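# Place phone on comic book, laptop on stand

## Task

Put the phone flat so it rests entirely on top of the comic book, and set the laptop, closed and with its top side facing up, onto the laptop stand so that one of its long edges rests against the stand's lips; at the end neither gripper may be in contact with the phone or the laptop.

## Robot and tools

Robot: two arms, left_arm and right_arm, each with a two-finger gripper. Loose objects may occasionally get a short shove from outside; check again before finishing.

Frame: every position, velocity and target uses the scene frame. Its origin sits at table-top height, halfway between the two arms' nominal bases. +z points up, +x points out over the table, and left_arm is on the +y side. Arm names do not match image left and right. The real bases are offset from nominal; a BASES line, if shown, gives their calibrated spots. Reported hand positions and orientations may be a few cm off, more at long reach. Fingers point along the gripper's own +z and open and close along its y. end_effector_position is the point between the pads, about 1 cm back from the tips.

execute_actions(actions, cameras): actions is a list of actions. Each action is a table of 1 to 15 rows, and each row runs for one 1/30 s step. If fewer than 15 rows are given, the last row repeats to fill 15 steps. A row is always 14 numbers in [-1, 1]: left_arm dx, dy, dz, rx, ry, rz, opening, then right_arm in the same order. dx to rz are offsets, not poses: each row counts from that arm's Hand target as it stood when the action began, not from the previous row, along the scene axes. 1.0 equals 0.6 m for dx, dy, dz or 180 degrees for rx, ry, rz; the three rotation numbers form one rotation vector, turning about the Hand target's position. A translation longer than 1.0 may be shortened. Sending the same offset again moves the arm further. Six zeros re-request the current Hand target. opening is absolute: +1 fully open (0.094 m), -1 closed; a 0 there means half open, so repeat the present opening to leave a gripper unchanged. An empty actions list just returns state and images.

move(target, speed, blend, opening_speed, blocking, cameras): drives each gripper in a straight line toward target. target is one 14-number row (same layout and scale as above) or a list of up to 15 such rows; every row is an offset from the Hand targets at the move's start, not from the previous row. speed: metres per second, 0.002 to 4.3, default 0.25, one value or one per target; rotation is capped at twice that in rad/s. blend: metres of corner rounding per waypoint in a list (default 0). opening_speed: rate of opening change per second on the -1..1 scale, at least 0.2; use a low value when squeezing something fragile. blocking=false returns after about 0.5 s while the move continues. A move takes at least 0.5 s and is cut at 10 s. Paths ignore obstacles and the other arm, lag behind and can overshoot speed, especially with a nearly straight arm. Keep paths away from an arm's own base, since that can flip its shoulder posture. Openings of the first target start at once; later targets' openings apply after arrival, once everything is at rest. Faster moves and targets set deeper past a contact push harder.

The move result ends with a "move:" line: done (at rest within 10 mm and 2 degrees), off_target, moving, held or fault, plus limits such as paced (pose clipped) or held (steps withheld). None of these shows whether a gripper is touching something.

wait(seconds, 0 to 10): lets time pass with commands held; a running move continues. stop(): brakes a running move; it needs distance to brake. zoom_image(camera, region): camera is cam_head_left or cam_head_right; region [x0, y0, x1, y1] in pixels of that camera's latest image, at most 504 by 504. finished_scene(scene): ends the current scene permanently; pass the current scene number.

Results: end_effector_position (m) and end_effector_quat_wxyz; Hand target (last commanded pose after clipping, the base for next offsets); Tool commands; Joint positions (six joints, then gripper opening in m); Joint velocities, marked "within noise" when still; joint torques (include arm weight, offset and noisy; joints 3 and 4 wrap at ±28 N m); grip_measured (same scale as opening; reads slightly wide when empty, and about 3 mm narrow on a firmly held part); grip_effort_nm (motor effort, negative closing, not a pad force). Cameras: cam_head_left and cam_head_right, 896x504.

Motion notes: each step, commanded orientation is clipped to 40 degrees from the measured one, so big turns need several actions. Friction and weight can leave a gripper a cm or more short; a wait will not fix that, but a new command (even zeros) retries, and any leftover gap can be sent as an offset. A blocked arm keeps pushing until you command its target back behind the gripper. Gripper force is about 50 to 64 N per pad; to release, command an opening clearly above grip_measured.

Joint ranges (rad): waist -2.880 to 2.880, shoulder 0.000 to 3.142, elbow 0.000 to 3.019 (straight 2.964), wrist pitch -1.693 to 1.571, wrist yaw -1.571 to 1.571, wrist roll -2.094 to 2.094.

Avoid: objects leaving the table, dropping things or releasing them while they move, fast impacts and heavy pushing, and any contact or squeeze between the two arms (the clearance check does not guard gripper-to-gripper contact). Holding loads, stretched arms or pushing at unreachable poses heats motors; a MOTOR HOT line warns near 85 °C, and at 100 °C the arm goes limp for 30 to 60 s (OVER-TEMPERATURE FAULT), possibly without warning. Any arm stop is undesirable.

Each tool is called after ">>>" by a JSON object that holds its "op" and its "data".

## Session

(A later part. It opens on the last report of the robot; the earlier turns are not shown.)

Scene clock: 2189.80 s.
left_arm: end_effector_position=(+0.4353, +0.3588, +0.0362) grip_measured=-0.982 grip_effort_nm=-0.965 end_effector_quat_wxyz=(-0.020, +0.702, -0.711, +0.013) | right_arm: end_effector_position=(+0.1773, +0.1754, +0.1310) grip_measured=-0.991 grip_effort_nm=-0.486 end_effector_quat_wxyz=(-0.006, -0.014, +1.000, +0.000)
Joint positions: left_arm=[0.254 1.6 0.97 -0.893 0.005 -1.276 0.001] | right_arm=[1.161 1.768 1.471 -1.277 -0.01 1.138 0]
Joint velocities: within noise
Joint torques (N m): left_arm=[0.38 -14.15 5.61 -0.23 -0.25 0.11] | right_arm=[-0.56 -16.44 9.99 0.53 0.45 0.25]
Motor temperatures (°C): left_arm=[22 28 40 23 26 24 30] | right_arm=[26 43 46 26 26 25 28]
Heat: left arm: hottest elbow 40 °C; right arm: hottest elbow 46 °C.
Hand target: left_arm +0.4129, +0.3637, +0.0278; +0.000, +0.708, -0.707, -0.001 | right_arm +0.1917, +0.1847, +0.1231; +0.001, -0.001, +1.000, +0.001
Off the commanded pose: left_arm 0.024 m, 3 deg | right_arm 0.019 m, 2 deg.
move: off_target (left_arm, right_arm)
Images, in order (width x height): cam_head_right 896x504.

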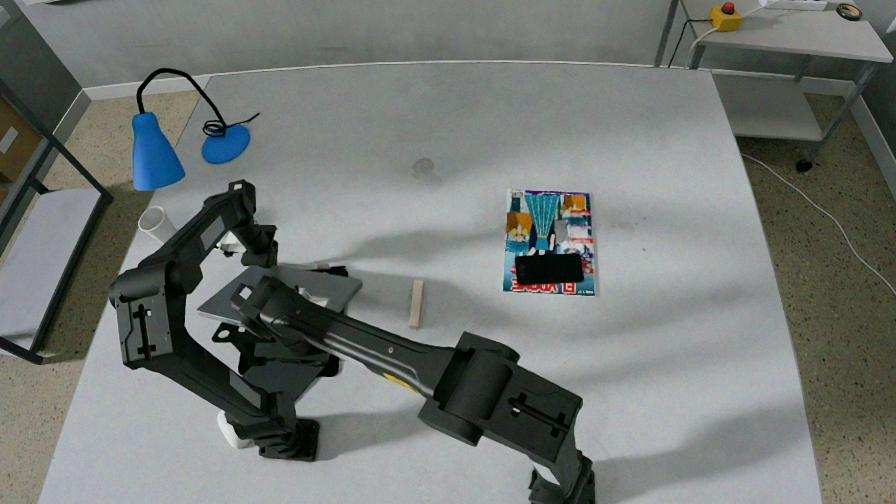

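>>> {"op": "move", "data": {"target": [-0.05,0.0,0.0,0,0,0,-1,0,0,0,0,0,0,-1], "speed": 0.06}}

>>> {"op": "zoom_image", "data": {"camera": "cam_head_right", "region": [160, 200, 400, 380]}}

>>> {"op": "zoom_image", "data": {"camera": "cam_head_left", "region": [160, 200, 400, 380]}}

Scene clock: 2192.83 s.
left_arm: end_effector_position=(+0.4136, +0.3615, +0.0472) grip_measured=-0.982 grip_effort_nm=-0.965 end_effector_quat_wxyz=(-0.032, +0.702, -0.711, +0.020) | right_arm: end_effector_position=(+0.1773, +0.1754, +0.1310) grip_measured=-0.991 grip_effort_nm=-0.486 end_effector_quat_wxyz=(-0.006, -0.014, +1.000, +0.000)
Joint positions: left_arm=[0.276 1.519 0.906 -0.882 0.006 -1.254 0.001] | right_arm=[1.161 1.768 1.471 -1.277 -0.01 1.138 0]
Joint velocities: within noise
Joint torques (N m): left_arm=[-0.26 -11.81 4.33 -0.34 -0.32 0.11] | right_arm=[-0.62 -16.62 10 0.49 0.45 0.25]
Motor temperatures (°C): left_arm=[22 28 39 23 26 24 30] | right_arm=[26 43 46 26 26 25 28]
Heat: left arm: hottest elbow 39 °C; right arm: hottest elbow 46 °C.
Hand target: left_arm +0.3830, +0.3637, +0.0278; +0.000, +0.708, -0.707, -0.001 | right_arm +0.1917, +0.1847, +0.1231; +0.001, -0.001, +1.000, +0.001
Off the commanded pose: left_arm 0.036 m, 4 deg | right_arm 0.019 m, 2 deg.
move: off_target (left_arm, right_arm)

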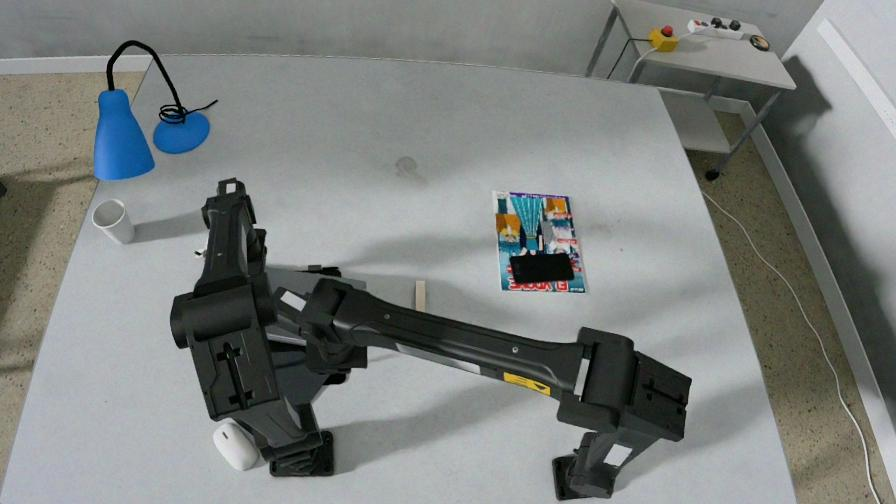

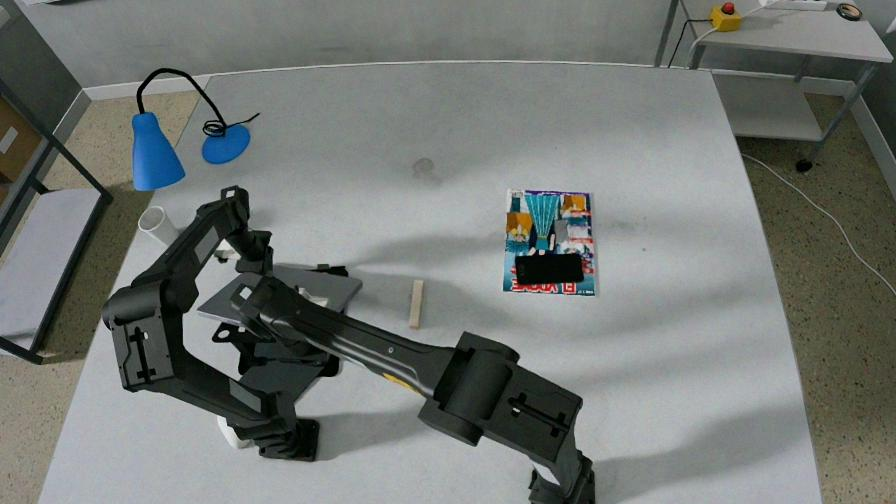

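Scaled by 2.100.

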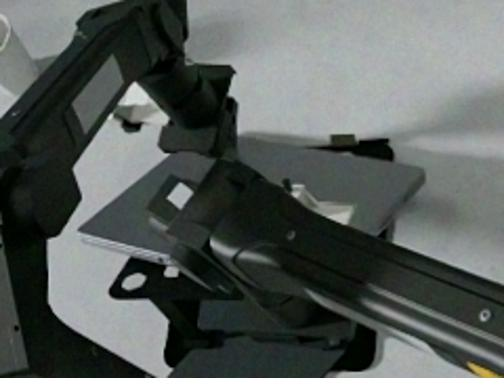

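Scaled by 2.100.

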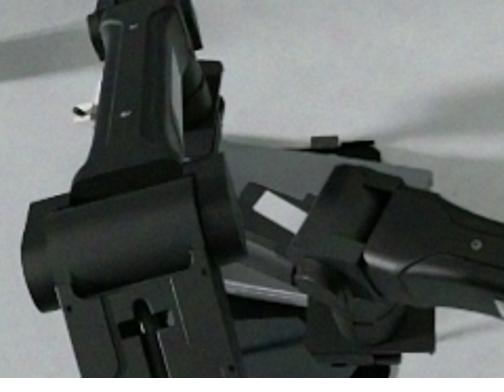

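>>> {"op": "move", "data": {"target": [[0.0,0.0,0.08,0,0,0,-1,0,0,0,0,0,0,-1],[0.23,0.0,0.06,0,0,0,-1,0,0,0,0,0,0,-1],[0.23,0.0,-0.015,0,0,0,-1,0,0,0,0,0,0,-1],[0.12,0,-0.015,0,0,0,-1,0,0,0,0,0,0,-1]], "speed": [0.15,0.15,0.1,0.07]}}

>>> {"op": "zoom_image", "data": {"camera": "cam_head_right", "region": [160, 200, 400, 380]}}

>>> {"op": "zoom_image", "data": {"camera": "cam_head_left", "region": [160, 200, 400, 380]}}

Scene clock: 2199.73 s.
left_arm: end_effector_position=(+0.4562, +0.3568, +0.0120) grip_measured=-0.982 grip_effort_nm=-0.965 end_effector_quat_wxyz=(+0.012, +0.706, -0.708, -0.006) | right_arm: end_effector_position=(+0.1775, +0.1753, +0.1310) grip_measured=-0.991 grip_effort_nm=-0.486 end_effector_quat_wxyz=(-0.005, -0.014, +1.000, +0.000)
Joint positions: left_arm=[0.235 1.725 1.058 -0.93 0.002 -1.304 0.001] | right_arm=[1.161 1.768 1.471 -1.277 -0.009 1.139 0]
Joint velocities: within noise
Joint torques (N m): left_arm=[-1.2 -18.08 7.15 0.77 -0.18 0.09] | right_arm=[-0.5 -16.62 10 0.5 0.39 0.24]
Motor temperatures (°C): left_arm=[22 28 39 23 26 24 30] | right_arm=[26 43 46 26 26 25 28]
Heat: left arm: hottest elbow 39 °C; right arm: hottest elbow 46 °C.
Hand target: left_arm +0.4551, +0.3637, +0.0189; +0.000, +0.708, -0.707, -0.001 | right_arm +0.1917, +0.1848, +0.1231; +0.000, -0.001, +1.000, +0.001
Off the commanded pose: left_arm 0.010 m, 2 deg | right_arm 0.019 m, 2 deg.
move: off_target (right_arm)

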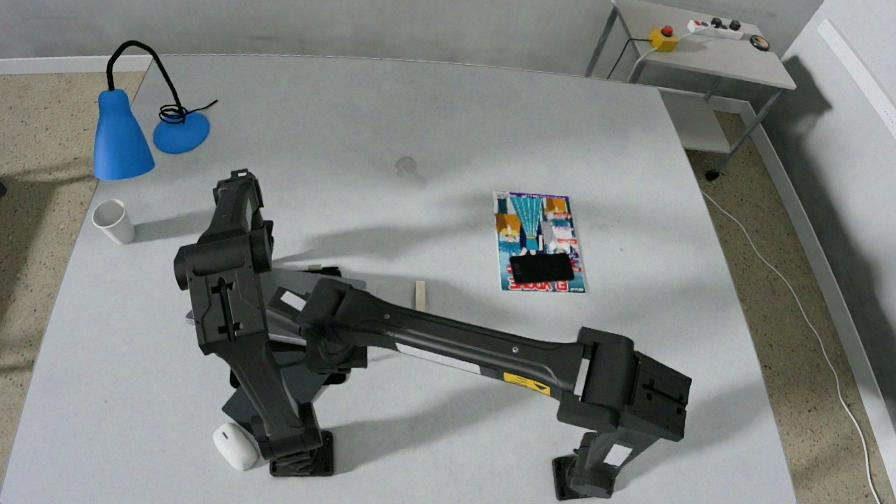

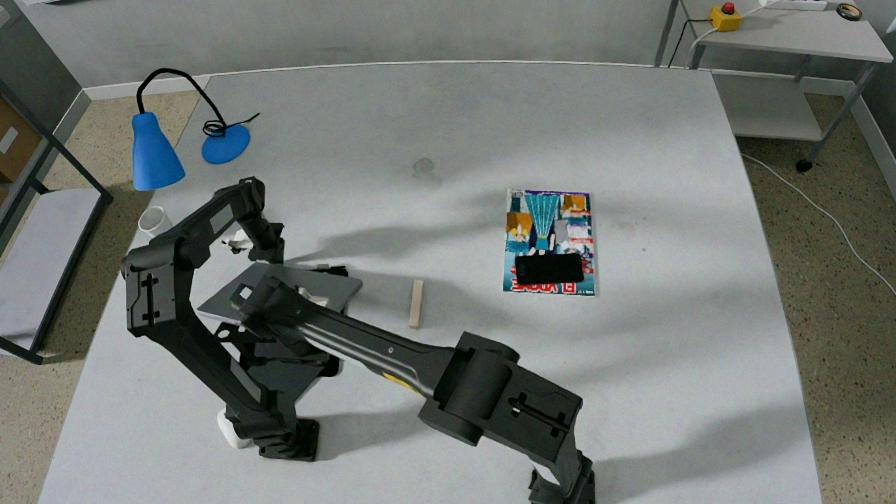

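Scaled by 2.100.

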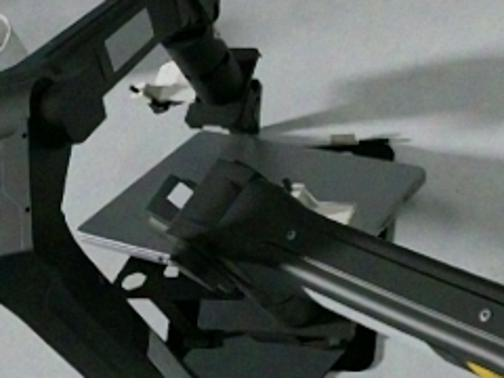

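Scaled by 2.100.

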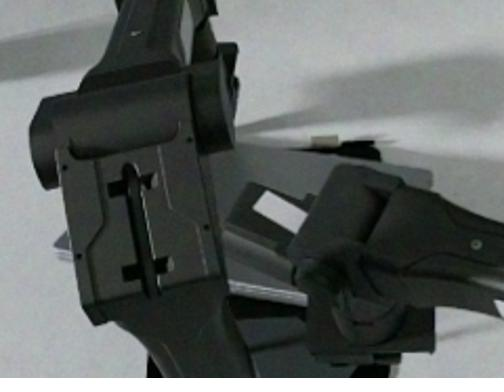

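>>> {"op": "move", "data": {"target": [-0.05,0.0,0.0,0,0,0,-1,0,0,0,0,0,0,-1], "speed": 0.06, "cameras": ["cam_head_right"]}}

>>> {"op": "zoom_image", "data": {"camera": "cam_head_right", "region": [160, 200, 400, 380]}}

Scene clock: 2203.37 s.
left_arm: end_effector_position=(+0.4431, +0.3585, +0.0206) grip_measured=-0.982 grip_effort_nm=-0.969 end_effector_quat_wxyz=(-0.010, +0.704, -0.710, +0.007) | right_arm: end_effector_position=(+0.1777, +0.1753, +0.1310) grip_measured=-0.991 grip_effort_nm=-0.486 end_effector_quat_wxyz=(-0.004, -0.014, +1.000, +0.000)
Joint positions: left_arm=[0.247 1.656 0.991 -0.882 0.002 -1.287 0.001] | right_arm=[1.161 1.768 1.471 -1.277 -0.008 1.139 0]
Joint velocities: within noise
Joint torques (N m): left_arm=[0.09 -16.03 5.64 -0.29 -0.2 0.13] | right_arm=[-0.56 -16.67 9.98 0.53 0.38 0.25]
Motor temperatures (°C): left_arm=[22 28 39 23 26 24 30] | right_arm=[26 43 46 26 26 25 28]
Heat: left arm: hottest elbow 39 °C; right arm: hottest elbow 46 °C.
Hand target: left_arm +0.4251, +0.3637, +0.0190; +0.000, +0.708, -0.707, -0.001 | right_arm +0.1918, +0.1847, +0.1231; +0.001, -0.002, +1.000, +0.001
Off the commanded pose: left_arm 0.019 m, 2 deg | right_arm 0.019 m, 2 deg.
move: off_target (left_arm, right_arm)
Images, in order (width x height): cam_head_right 896x504.

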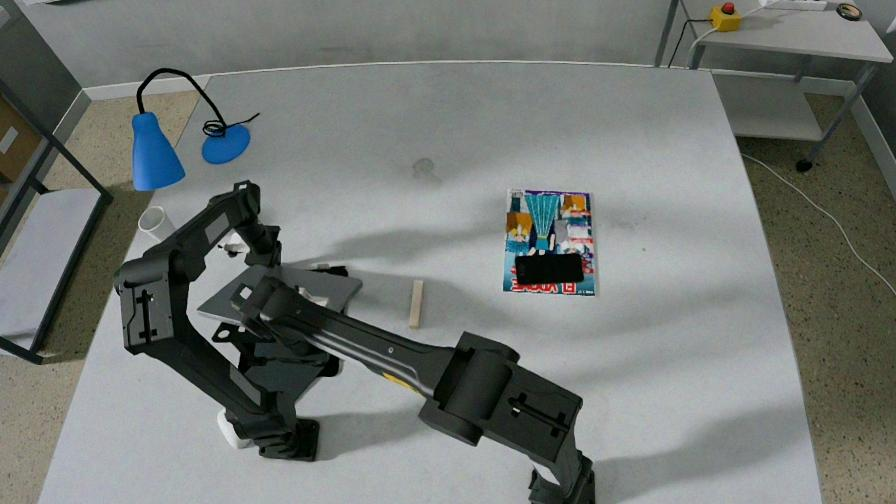

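Scaled by 2.100.

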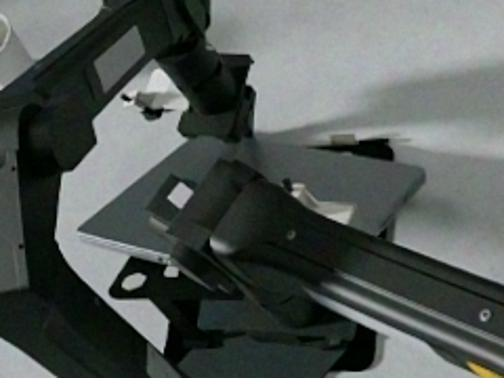

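>>> {"op": "move", "data": {"target": [[0.08,0.02,0.03,0,0,0,-1,-0.08,0.0,0,0,0,0,-1],[0.1,0.1,0.4,0,0,0,-1,-0.1,0,0.3,0,0,0,-1],[-0.4,0.4,0.4,0,0,0,-1,0.0,-0.4,0.35,0,0,0,-1]], "speed": [0.15,0.25,0.3]}}

>>> {"op": "zoom_image", "data": {"camera": "cam_head_right", "region": [190, 250, 380, 370]}}

>>> {"op": "zoom_image", "data": {"camera": "cam_head_left", "region": [170, 250, 390, 400]}}

Scene clock: 2210.90 s.
left_arm: end_effector_position=(+0.4666, +0.4032, +0.1976) grip_measured=-0.982 grip_effort_nm=-0.965 end_effector_quat_wxyz=(+0.026, +0.706, -0.708, -0.012) | right_arm: end_effector_position=(+0.1357, +0.1650, +0.2034) grip_measured=-0.991 grip_effort_nm=-0.481 end_effector_quat_wxyz=(-0.008, -0.001, +1.000, -0.020)
Joint positions: left_arm=[0.325 1.603 1.435 -1.46 -0.001 -1.215 0.001] | right_arm=[1.232 1.689 1.559 -1.485 -0.002 1.235 0]
Joint velocities: within noise
Joint torques (N m): left_arm=[-0.85 -15.74 16.58 -0.2 -0.09 0.07] | right_arm=[0.56 -16.62 7.12 0.38 0.09 0.15]
Motor temperatures (°C): left_arm=[22 28 39 23 26 24 30] | right_arm=[26 43 46 26 26 25 28]
Heat: left arm: hottest elbow 39 °C; right arm: hottest elbow 46 °C.
Hand target: left_arm +0.4831, +0.4158, +0.2226; +0.000, +0.708, -0.707, -0.001 (not the last commanded pose) | right_arm +0.1361, +0.1651, +0.1866; -0.012, -0.001, +0.999, -0.033 (not the last commanded pose)
Off the commanded pose: left_arm 0.351 m, 3 deg | right_arm 0.262 m, 3 deg.
move: held (right_arm; a check stopped the path), off_target (left_arm; braked when a check withheld steps of right_arm); path passed 1 of 3 targets; limits=held
pose unreachable (right arm): on one or more control steps of this call, first in action 0 (counted from 0), this arm could not follow its commanded pose, so it was not sent that pose on those steps. It may still have moved: this result reports where it is.
cause: moving toward the commanded pose would bring a part of the arm too close to another arm (this arm's wrist (the part past joint 4) and the left arm's forearm (the part past joint 3)).

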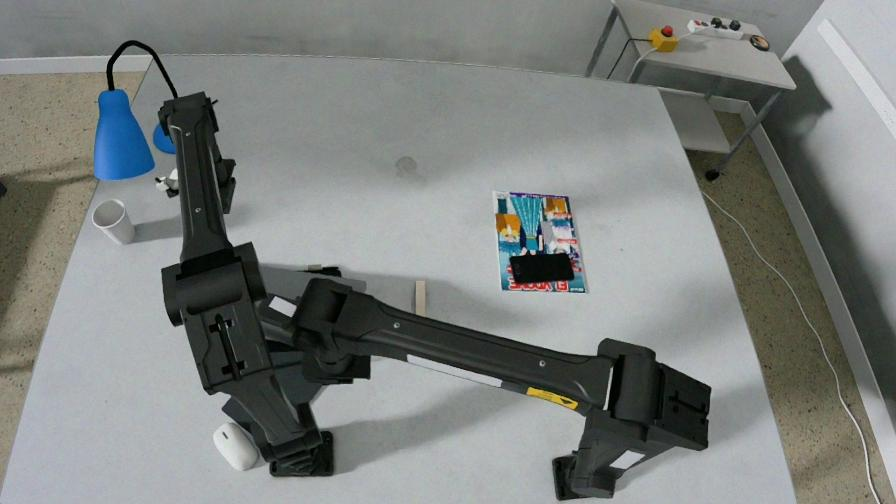

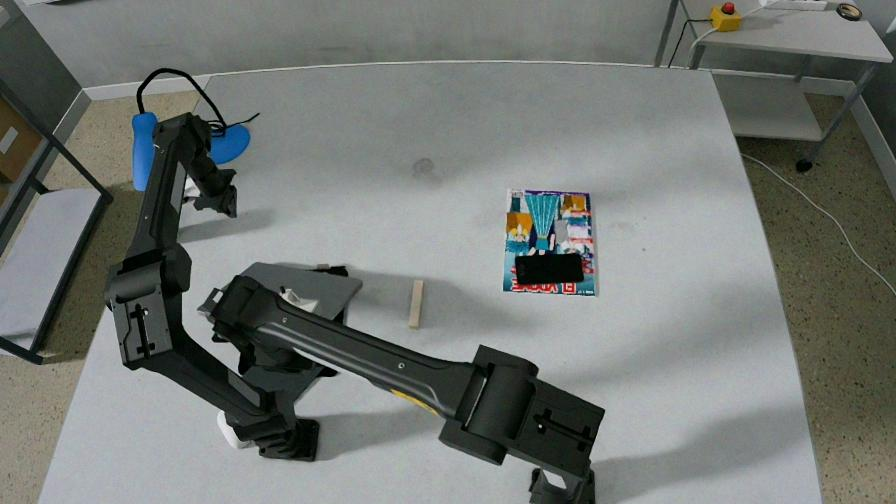

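Scaled by 2.653.

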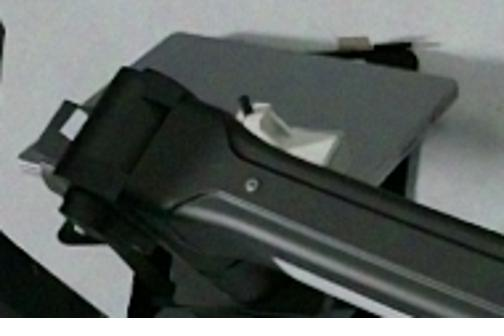

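Scaled by 2.291.

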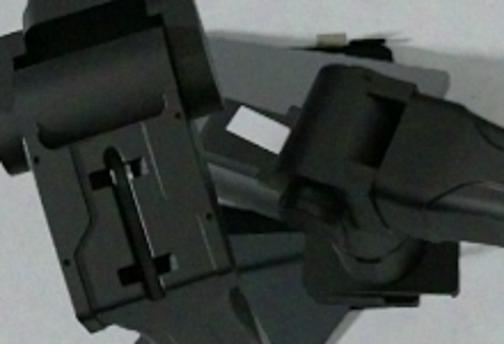

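>>> {"op": "move", "data": {"target": [[-0.1,0.3,0.2,0,0,0,-1,0,0,0,0,0,0,-1],[-0.5,0.32,0.07,0,0,0,-1,0,0,0,0,0,0,-1]], "speed": 0.3, "cameras": []}}

>>> {"op": "move", "data": {"target": [[0,0,0,0,0,0,-1,-0.02,-0.05,0.25,0,0,0,-1],[0,0,0,0,0,0,-1,0.15,-0.45,0.28,0,0,0,-1]], "speed": 0.3}}

>>> {"op": "zoom_image", "data": {"camera": "cam_head_right", "region": [190, 250, 380, 370]}}

>>> {"op": "zoom_image", "data": {"camera": "cam_head_left", "region": [170, 250, 390, 400]}}

Scene clock: 2216.80 s.
left_arm: end_effector_position=(+0.1869, +0.6084, +0.2616) grip_measured=-0.982 grip_effort_nm=-0.965 end_effector_quat_wxyz=(+0.010, +0.708, -0.707, +0.002) | right_arm: end_effector_position=(+0.1357, +0.1650, +0.2034) grip_measured=-0.991 grip_effort_nm=-0.481 end_effector_quat_wxyz=(-0.008, -0.001, +1.000, -0.020)
Joint positions: left_arm=[1.138 1.391 1.37 -1.571 -0.005 -0.406 0.001] | right_arm=[1.232 1.689 1.559 -1.485 -0.002 1.235 0]
Joint velocities: within noise
Joint torques (N m): left_arm=[-0.56 -13.63 9.59 0.95 0.02 0.05] | right_arm=[0.38 -16.67 7.12 0.34 0.09 0.14]
Motor temperatures (°C): left_arm=[22 28 40 23 26 24 30] | right_arm=[26 43 46 26 26 25 28]
Heat: left arm: hottest elbow 40 °C; right arm: hottest elbow 46 °C.
Hand target: left_arm +0.1830, +0.6079, +0.2646; +0.000, +0.708, -0.706, -0.001 | right_arm +0.1360, +0.1650, +0.1867; -0.013, -0.001, +0.999, -0.033
Off the commanded pose: left_arm 0.005 m, 1 deg | right_arm 0.017 m, 2 deg.
move: off_target (right_arm)
No camera images: "cameras" was empty.

Scene clock: 2219.40 s.
left_arm: end_effector_position=(+0.1870, +0.6085, +0.2616) grip_measured=-0.982 grip_effort_nm=-0.969 end_effector_quat_wxyz=(+0.010, +0.707, -0.707, +0.002) | right_arm: end_effector_position=(+0.2279, -0.0991, +0.3586) grip_measured=-0.991 grip_effort_nm=-0.486 end_effector_quat_wxyz=(+0.071, -0.002, +0.997, +0.039)
Joint positions: left_arm=[1.138 1.391 1.37 -1.57 -0.004 -0.405 0.001] | right_arm=[0.699 1.136 1.397 -1.673 0.031 0.696 0]
Joint velocities: within noise
Joint torques (N m): left_arm=[-0.85 -13.68 9.47 0.8 0.05 0.1] | right_arm=[-0.15 -8.88 7.43 0.06 0.16 0.05]
Motor temperatures (°C): left_arm=[22 28 40 23 26 24 30] | right_arm=[26 43 46 26 26 25 28]
Heat: left arm: hottest elbow 40 °C; right arm: hottest elbow 46 °C.
Hand target: left_arm +0.1831, +0.6079, +0.2646; +0.000, +0.708, -0.707, -0.001 | right_arm +0.2260, -0.1049, +0.3547; -0.012, -0.001, +0.999, -0.033
Off the commanded pose: left_arm 0.005 m, 1 deg | right_arm 0.007 m, 13 deg.
joint sent to its limit (right arm) — joint 4 (wrist pitch), lower limit. The joint targets are off in orientation, not in position.
move: off_target (right_arm)

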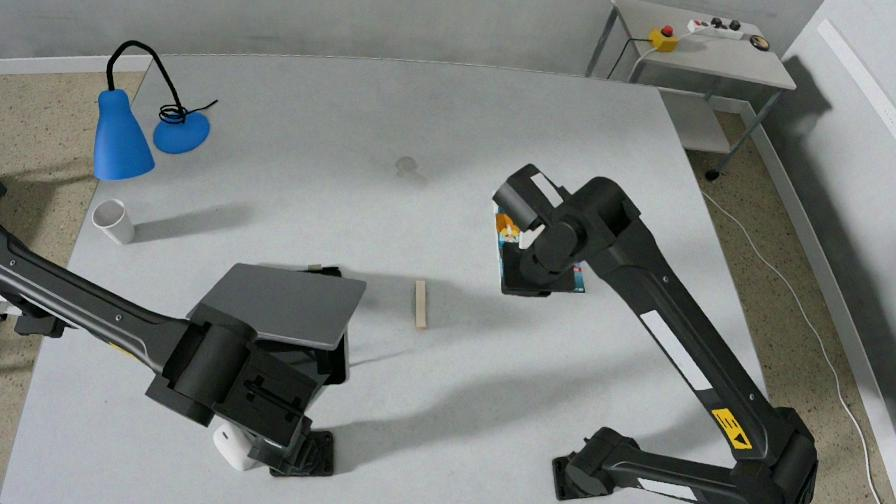

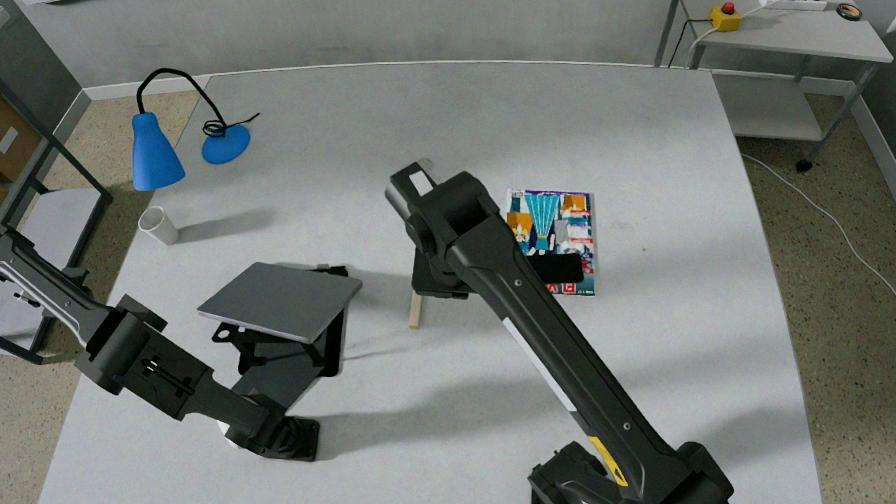

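Scaled by 2.653.

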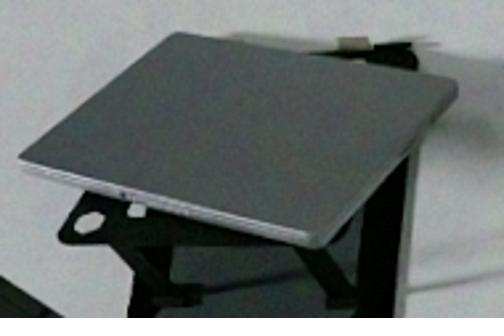

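Scaled by 2.291.

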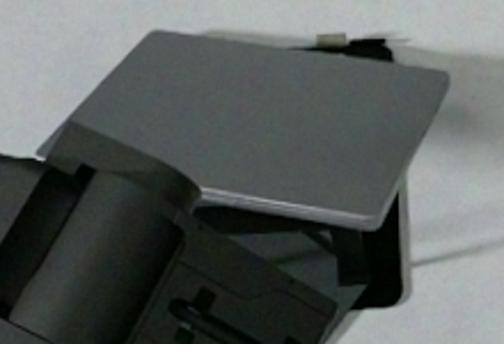

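>>> {"op": "move", "data": {"target": [[0,0,0,0,0,0,-1,0.1,0.0,0.05,-0.3,0.02,-0.46,-1]], "speed": 0.4, "cameras": []}}

Scene clock: 2232.87 s.
left_arm: end_effector_position=(+0.1870, +0.6085, +0.2616) grip_measured=-0.982 grip_effort_nm=-0.965 end_effector_quat_wxyz=(+0.010, +0.707, -0.707, +0.002) | right_arm: end_effector_position=(+0.2739, -0.1083, +0.3650) grip_measured=-0.991 grip_effort_nm=-0.491 end_effector_quat_wxyz=(+0.057, +0.662, +0.744, +0.067)
Joint positions: left_arm=[1.138 1.391 1.37 -1.57 -0.004 -0.405 0.001] | right_arm=[0.622 1.22 1.479 -1.673 0.083 2.075 0]
Joint velocities: within noise
Joint torques (N m): left_arm=[0.09 -14.21 9.4 0.51 0.02 0.1] | right_arm=[-0.38 -8.59 12.79 -0.03 0.05 0.18]
Motor temperatures (°C): left_arm=[22 28 40 23 26 23 30] | right_arm=[26 42 46 26 25 24 28]
Heat: left arm: hottest elbow 40 °C; right arm: hottest elbow 46 °C.
Hand target: left_arm +0.1831, +0.6079, +0.2646; +0.000, +0.708, -0.707, -0.001 | right_arm +0.2859, -0.1049, +0.3846; -0.018, +0.667, +0.695, -0.268
Off the commanded pose: left_arm 0.005 m, 1 deg | right_arm 0.023 m, 60 deg; orientation clipped.
joint sent to its limit (right arm) — joint 4 (wrist pitch), lower limit; joint 6 (wrist roll), upper limit. The joint targets are off in orientation, not in position.
move: off_target (right_arm); limits=paced
No camera images: "cameras" was empty.

>>> {"op": "move", "data": {"target": [0,0,0,0,0,0,-1,0.06,0.0,0.0,-0.156,-0.449,0.602,-1], "speed": 0.5, "cameras": []}}

Scene clock: 2239.60 s.
left_arm: end_effector_position=(+0.1870, +0.6085, +0.2616) grip_measured=-0.982 grip_effort_nm=-0.965 end_effector_quat_wxyz=(+0.010, +0.707, -0.707, +0.002) | right_arm: end_effector_position=(+0.3217, -0.0988, +0.3861) grip_measured=-0.991 grip_effort_nm=-0.486 end_effector_quat_wxyz=(+0.691, -0.124, +0.701, +0.128)
Joint positions: left_arm=[1.138 1.391 1.37 -1.57 -0.004 -0.405 0.001] | right_arm=[0.667 0.743 0.618 0.111 0.315 0.013 0]
Joint velocities: within noise
Joint torques (N m): left_arm=[-0.26 -14.15 9.47 0.64 0.06 0.02] | right_arm=[-0.38 -5.07 8.58 2.28 -0.04 0.1]
Motor temperatures (°C): left_arm=[22 28 40 23 26 23 30] | right_arm=[26 41 48 26 25 24 28]
Heat: left arm: hottest elbow 40 °C; right arm: hottest elbow 48 °C.
Hand target: left_arm +0.1831, +0.6079, +0.2646; +0.000, +0.708, -0.707, -0.001 | right_arm +0.3219, -0.1049, +0.3847; +0.696, -0.121, +0.697, +0.124
Off the commanded pose: left_arm 0.005 m, 1 deg | right_arm 0.006 m, 1 deg.
move: done
No camera images: "cameras" was empty.

>>> {"op": "move", "data": {"target": [[0,0,0,0,0,0,-1,-0.06,0.1,-0.1,-0.228,-0.272,0.300,0.1],[0,0,0,0,0,0,-1,-0.06,0.2,-0.22,-0.228,-0.272,0.300,0.1]], "speed": 0.4}}

>>> {"op": "zoom_image", "data": {"camera": "cam_head_left", "region": [230, 200, 470, 380]}}

>>> {"op": "zoom_image", "data": {"camera": "cam_head_right", "region": [230, 200, 470, 380]}}

Scene clock: 2246.67 s.
left_arm: end_effector_position=(+0.1870, +0.6085, +0.2616) grip_measured=-0.982 grip_effort_nm=-0.965 end_effector_quat_wxyz=(+0.010, +0.707, -0.707, +0.002) | right_arm: end_effector_position=(+0.2811, +0.0075, +0.2452) grip_measured=+0.099 grip_effort_nm=0.061 end_effector_quat_wxyz=(+0.692, -0.667, +0.248, +0.121)
Joint positions: left_arm=[1.138 1.391 1.37 -1.57 -0.004 -0.405 0.001] | right_arm=[0.484 1.239 0.486 0.731 -0.898 -1.06 0.052]
Joint velocities: within noise
Joint torques (N m): left_arm=[-0.73 -14.33 9.55 0.76 0.09 0.14] | right_arm=[1.2 -7.47 8.98 2 0.06 0.19]
Motor temperatures (°C): left_arm=[22 28 40 23 26 23 30] | right_arm=[26 41 47 26 25 24 27]
Heat: left arm: hottest elbow 40 °C; right arm: hottest elbow 47 °C.
Hand target: left_arm +0.1831, +0.6079, +0.2646; +0.000, +0.708, -0.707, -0.001 | right_arm +0.2860, +0.0151, +0.2527; +0.698, -0.666, +0.236, +0.117
Off the commanded pose: left_arm 0.005 m, 1 deg | right_arm 0.012 m, 2 deg.
move: off_target (right_arm)

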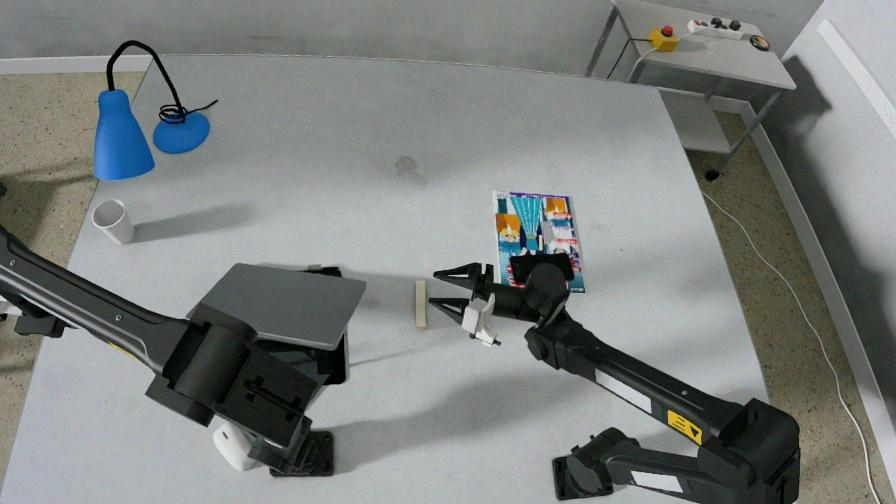

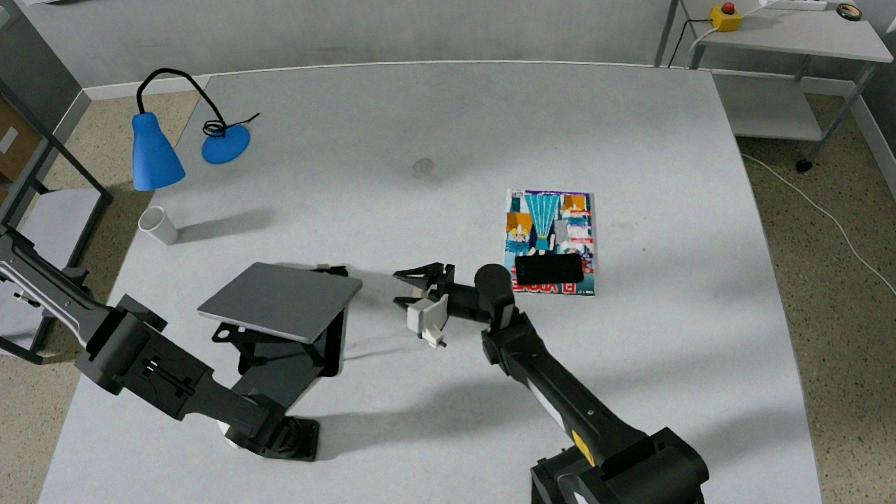

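Scaled by 2.100.

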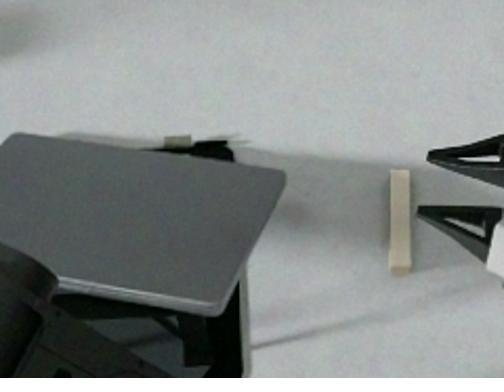

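Scaled by 2.100.

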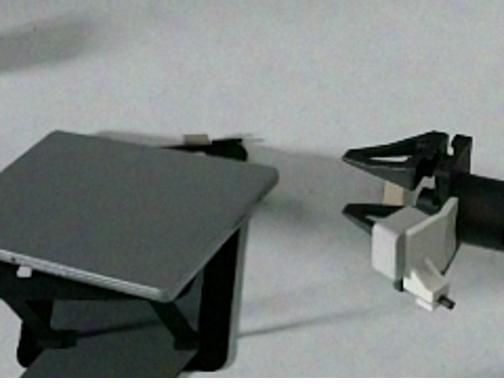

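>>> {"op": "move", "data": {"target": [[0,0,0,0,0,0,-1,0,0.0,-0.22,0,0,0,0.1],[0,0,0,0,0,0,-1,0.01,0.1,-0.23,0,0,0,0.1]], "speed": 0.2}}

>>> {"op": "zoom_image", "data": {"camera": "cam_head_left", "region": [260, 230, 440, 365]}}

>>> {"op": "zoom_image", "data": {"camera": "cam_head_right", "region": [260, 230, 440, 365]}}

Scene clock: 2251.63 s.
left_arm: end_effector_position=(+0.1870, +0.6085, +0.2616) grip_measured=-0.982 grip_effort_nm=-0.965 end_effector_quat_wxyz=(+0.010, +0.707, -0.707, +0.002) | right_arm: end_effector_position=(+0.2860, +0.0657, +0.1130) grip_measured=+0.099 grip_effort_nm=0.066 end_effector_quat_wxyz=(+0.692, -0.670, +0.243, +0.117)
Joint positions: left_arm=[1.138 1.391 1.37 -1.57 -0.004 -0.405 0.001] | right_arm=[0.624 1.794 0.501 1.272 -0.76 -1.07 0.052]
Joint velocities: within noise
Joint torques (N m): left_arm=[-0.26 -14.74 9.55 0.85 0.06 0.11] | right_arm=[1.14 -11.81 5.5 1.96 0.07 0.27]
Motor temperatures (°C): left_arm=[22 28 40 23 26 23 30] | right_arm=[26 41 47 26 25 24 27]
Heat: left arm: hottest elbow 40 °C; right arm: hottest elbow 47 °C.
Hand target: left_arm +0.1831, +0.6079, +0.2646; +0.000, +0.708, -0.707, -0.001 | right_arm +0.2919, +0.0751, +0.1148; +0.698, -0.666, +0.236, +0.117
Off the commanded pose: left_arm 0.005 m, 1 deg | right_arm 0.011 m, 1 deg.
move: off_target (right_arm)

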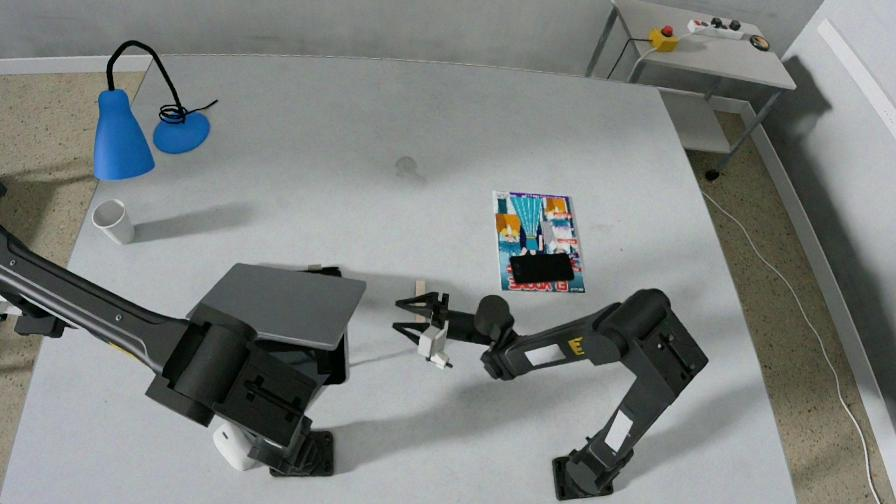

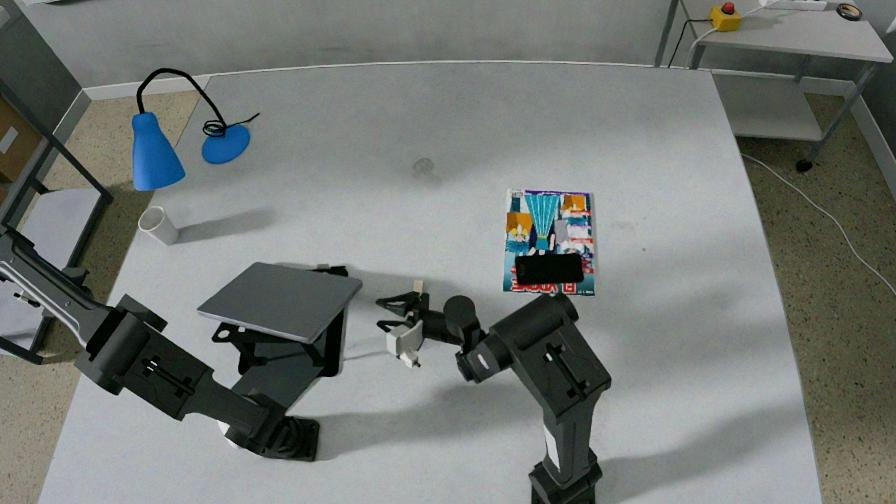

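Scaled by 2.800.

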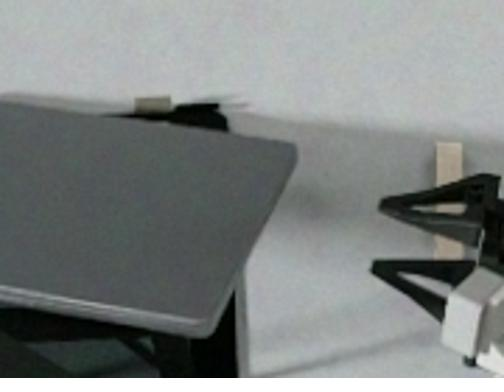

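Scaled by 2.800.

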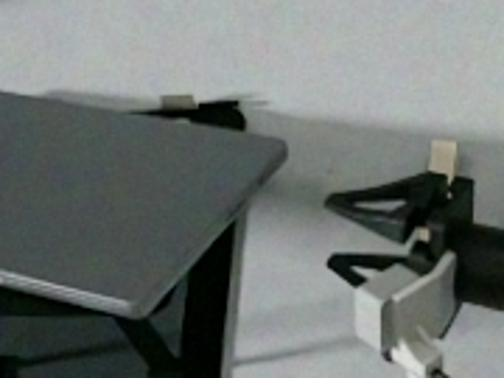

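>>> {"op": "move", "data": {"target": [[0,0,0,0,0,0,-1,-0.01,0.12,-0.012,0,0,0,0.1],[0,0,0,0,0,0,-1,0.01,0.25,-0.012,0,0,0,0.1]], "speed": 0.12}}

>>> {"op": "zoom_image", "data": {"camera": "cam_head_left", "region": [240, 230, 420, 365]}}

>>> {"op": "zoom_image", "data": {"camera": "cam_head_right", "region": [240, 230, 420, 365]}}

Scene clock: 2258.67 s.
left_arm: end_effector_position=(+0.1870, +0.6085, +0.2616) grip_measured=-0.982 grip_effort_nm=-0.965 end_effector_quat_wxyz=(+0.010, +0.707, -0.707, +0.002) | right_arm: end_effector_position=(+0.2940, +0.2109, +0.1107) grip_measured=+0.099 grip_effort_nm=0.061 end_effector_quat_wxyz=(+0.698, -0.666, +0.237, +0.112)
Joint positions: left_arm=[1.138 1.391 1.37 -1.57 -0.004 -0.405 0.001] | right_arm=[0.874 1.945 0.803 1.142 -0.509 -1.069 0.052]
Joint velocities: within noise
Joint torques (N m): left_arm=[-1.14 -13.98 9.39 0.79 0.08 0.04] | right_arm=[1.2 -15.56 7.57 1.1 0.08 0.27]
Motor temperatures (°C): left_arm=[22 28 40 23 26 23 30] | right_arm=[26 40 46 26 25 24 27]
Heat: left arm: hottest elbow 40 °C; right arm: hottest elbow 46 °C.
Hand target: left_arm +0.1831, +0.6079, +0.2646; +0.000, +0.708, -0.707, -0.001 | right_arm +0.2981, +0.2249, +0.1075; +0.698, -0.666, +0.236, +0.117
Off the commanded pose: left_arm 0.005 m, 1 deg | right_arm 0.015 m, 1 deg.
move: off_target (right_arm)

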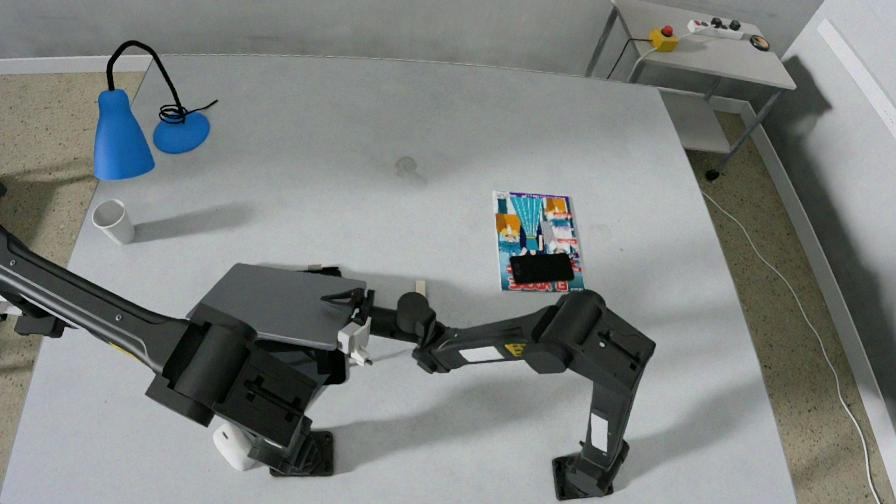

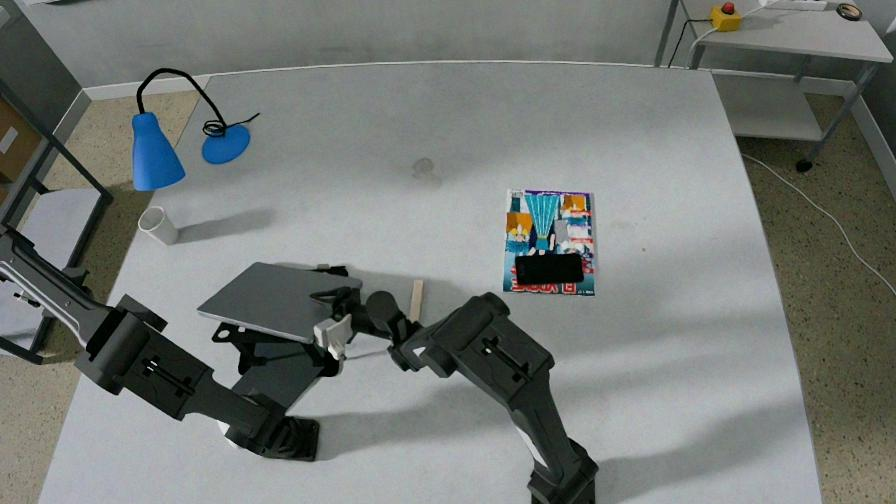

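Scaled by 2.800.

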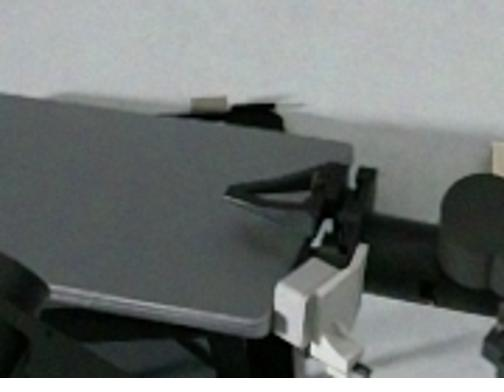

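Scaled by 2.800.

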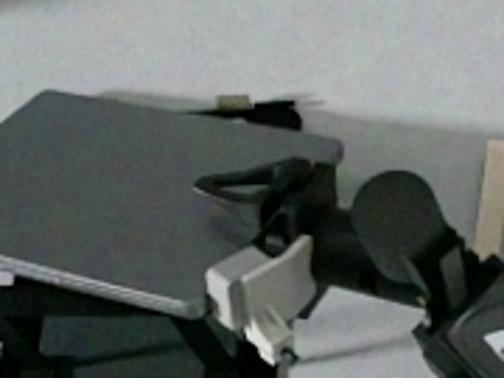

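>>> {"op": "move", "data": {"target": [0,0,0,0,0,0,-1,0,0,0,0,0,0,-0.95], "opening_speed": 0.4}}

>>> {"op": "zoom_image", "data": {"camera": "cam_head_left", "region": [180, 230, 420, 410]}}

>>> {"op": "zoom_image", "data": {"camera": "cam_head_right", "region": [180, 230, 420, 410]}}

Scene clock: 2263.67 s.
left_arm: end_effector_position=(+0.1870, +0.6085, +0.2616) grip_measured=-0.982 grip_effort_nm=-0.965 end_effector_quat_wxyz=(+0.010, +0.707, -0.707, +0.002) | right_arm: end_effector_position=(+0.2908, +0.2116, +0.1063) grip_measured=-0.554 grip_effort_nm=-1.038 end_effector_quat_wxyz=(+0.693, -0.673, +0.230, +0.114)
Joint positions: left_arm=[1.138 1.391 1.37 -1.57 -0.004 -0.405 0.001] | right_arm=[0.875 1.948 0.803 1.13 -0.524 -1.087 0.021]
Joint velocities: within noise
Joint torques (N m): left_arm=[-0.85 -14.56 9.43 0.7 0.01 0.09] | right_arm=[1.03 -15.85 7.56 1.5 0.57 0.43]
Motor temperatures (°C): left_arm=[22 28 40 23 26 23 30] | right_arm=[26 40 46 26 25 24 27]
Heat: left arm: hottest elbow 40 °C; right arm: hottest elbow 46 °C.
Hand target: left_arm +0.1831, +0.6079, +0.2646; +0.000, +0.708, -0.707, -0.001 | right_arm +0.2980, +0.2250, +0.1074; +0.698, -0.666, +0.236, +0.117
Off the commanded pose: left_arm 0.005 m, 1 deg | right_arm 0.015 m, 1 deg.
move: off_target (right_arm)

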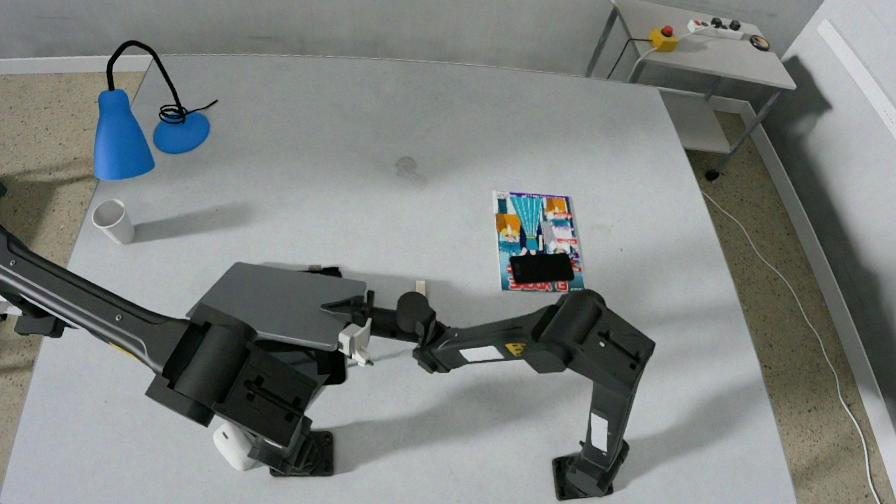

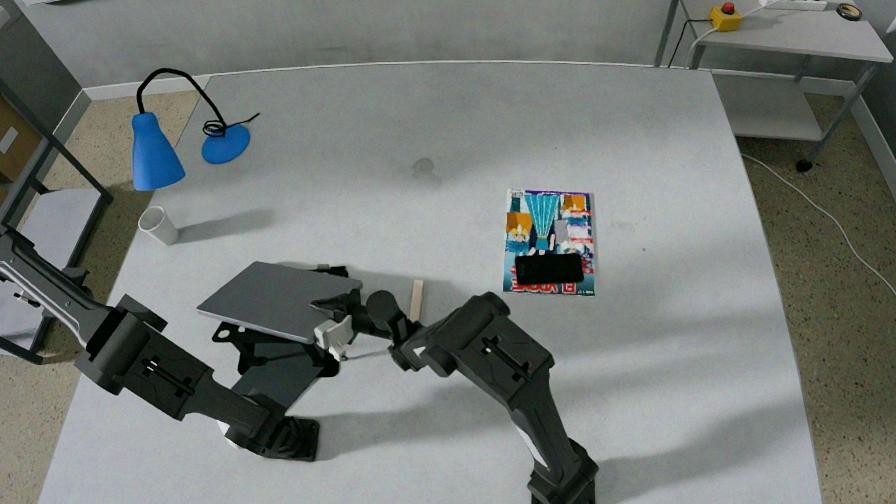

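Scaled by 2.100.

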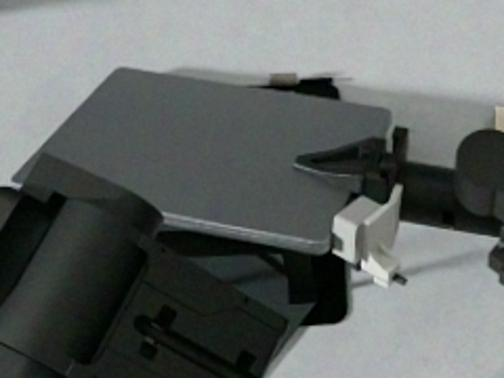

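Scaled by 2.100.

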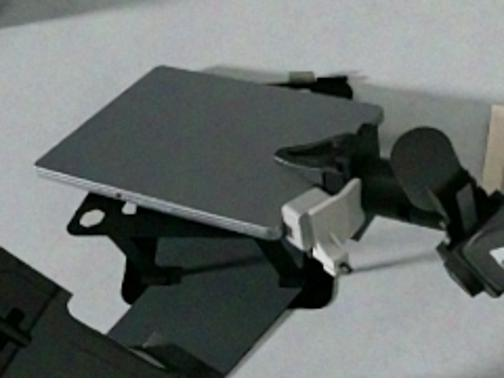

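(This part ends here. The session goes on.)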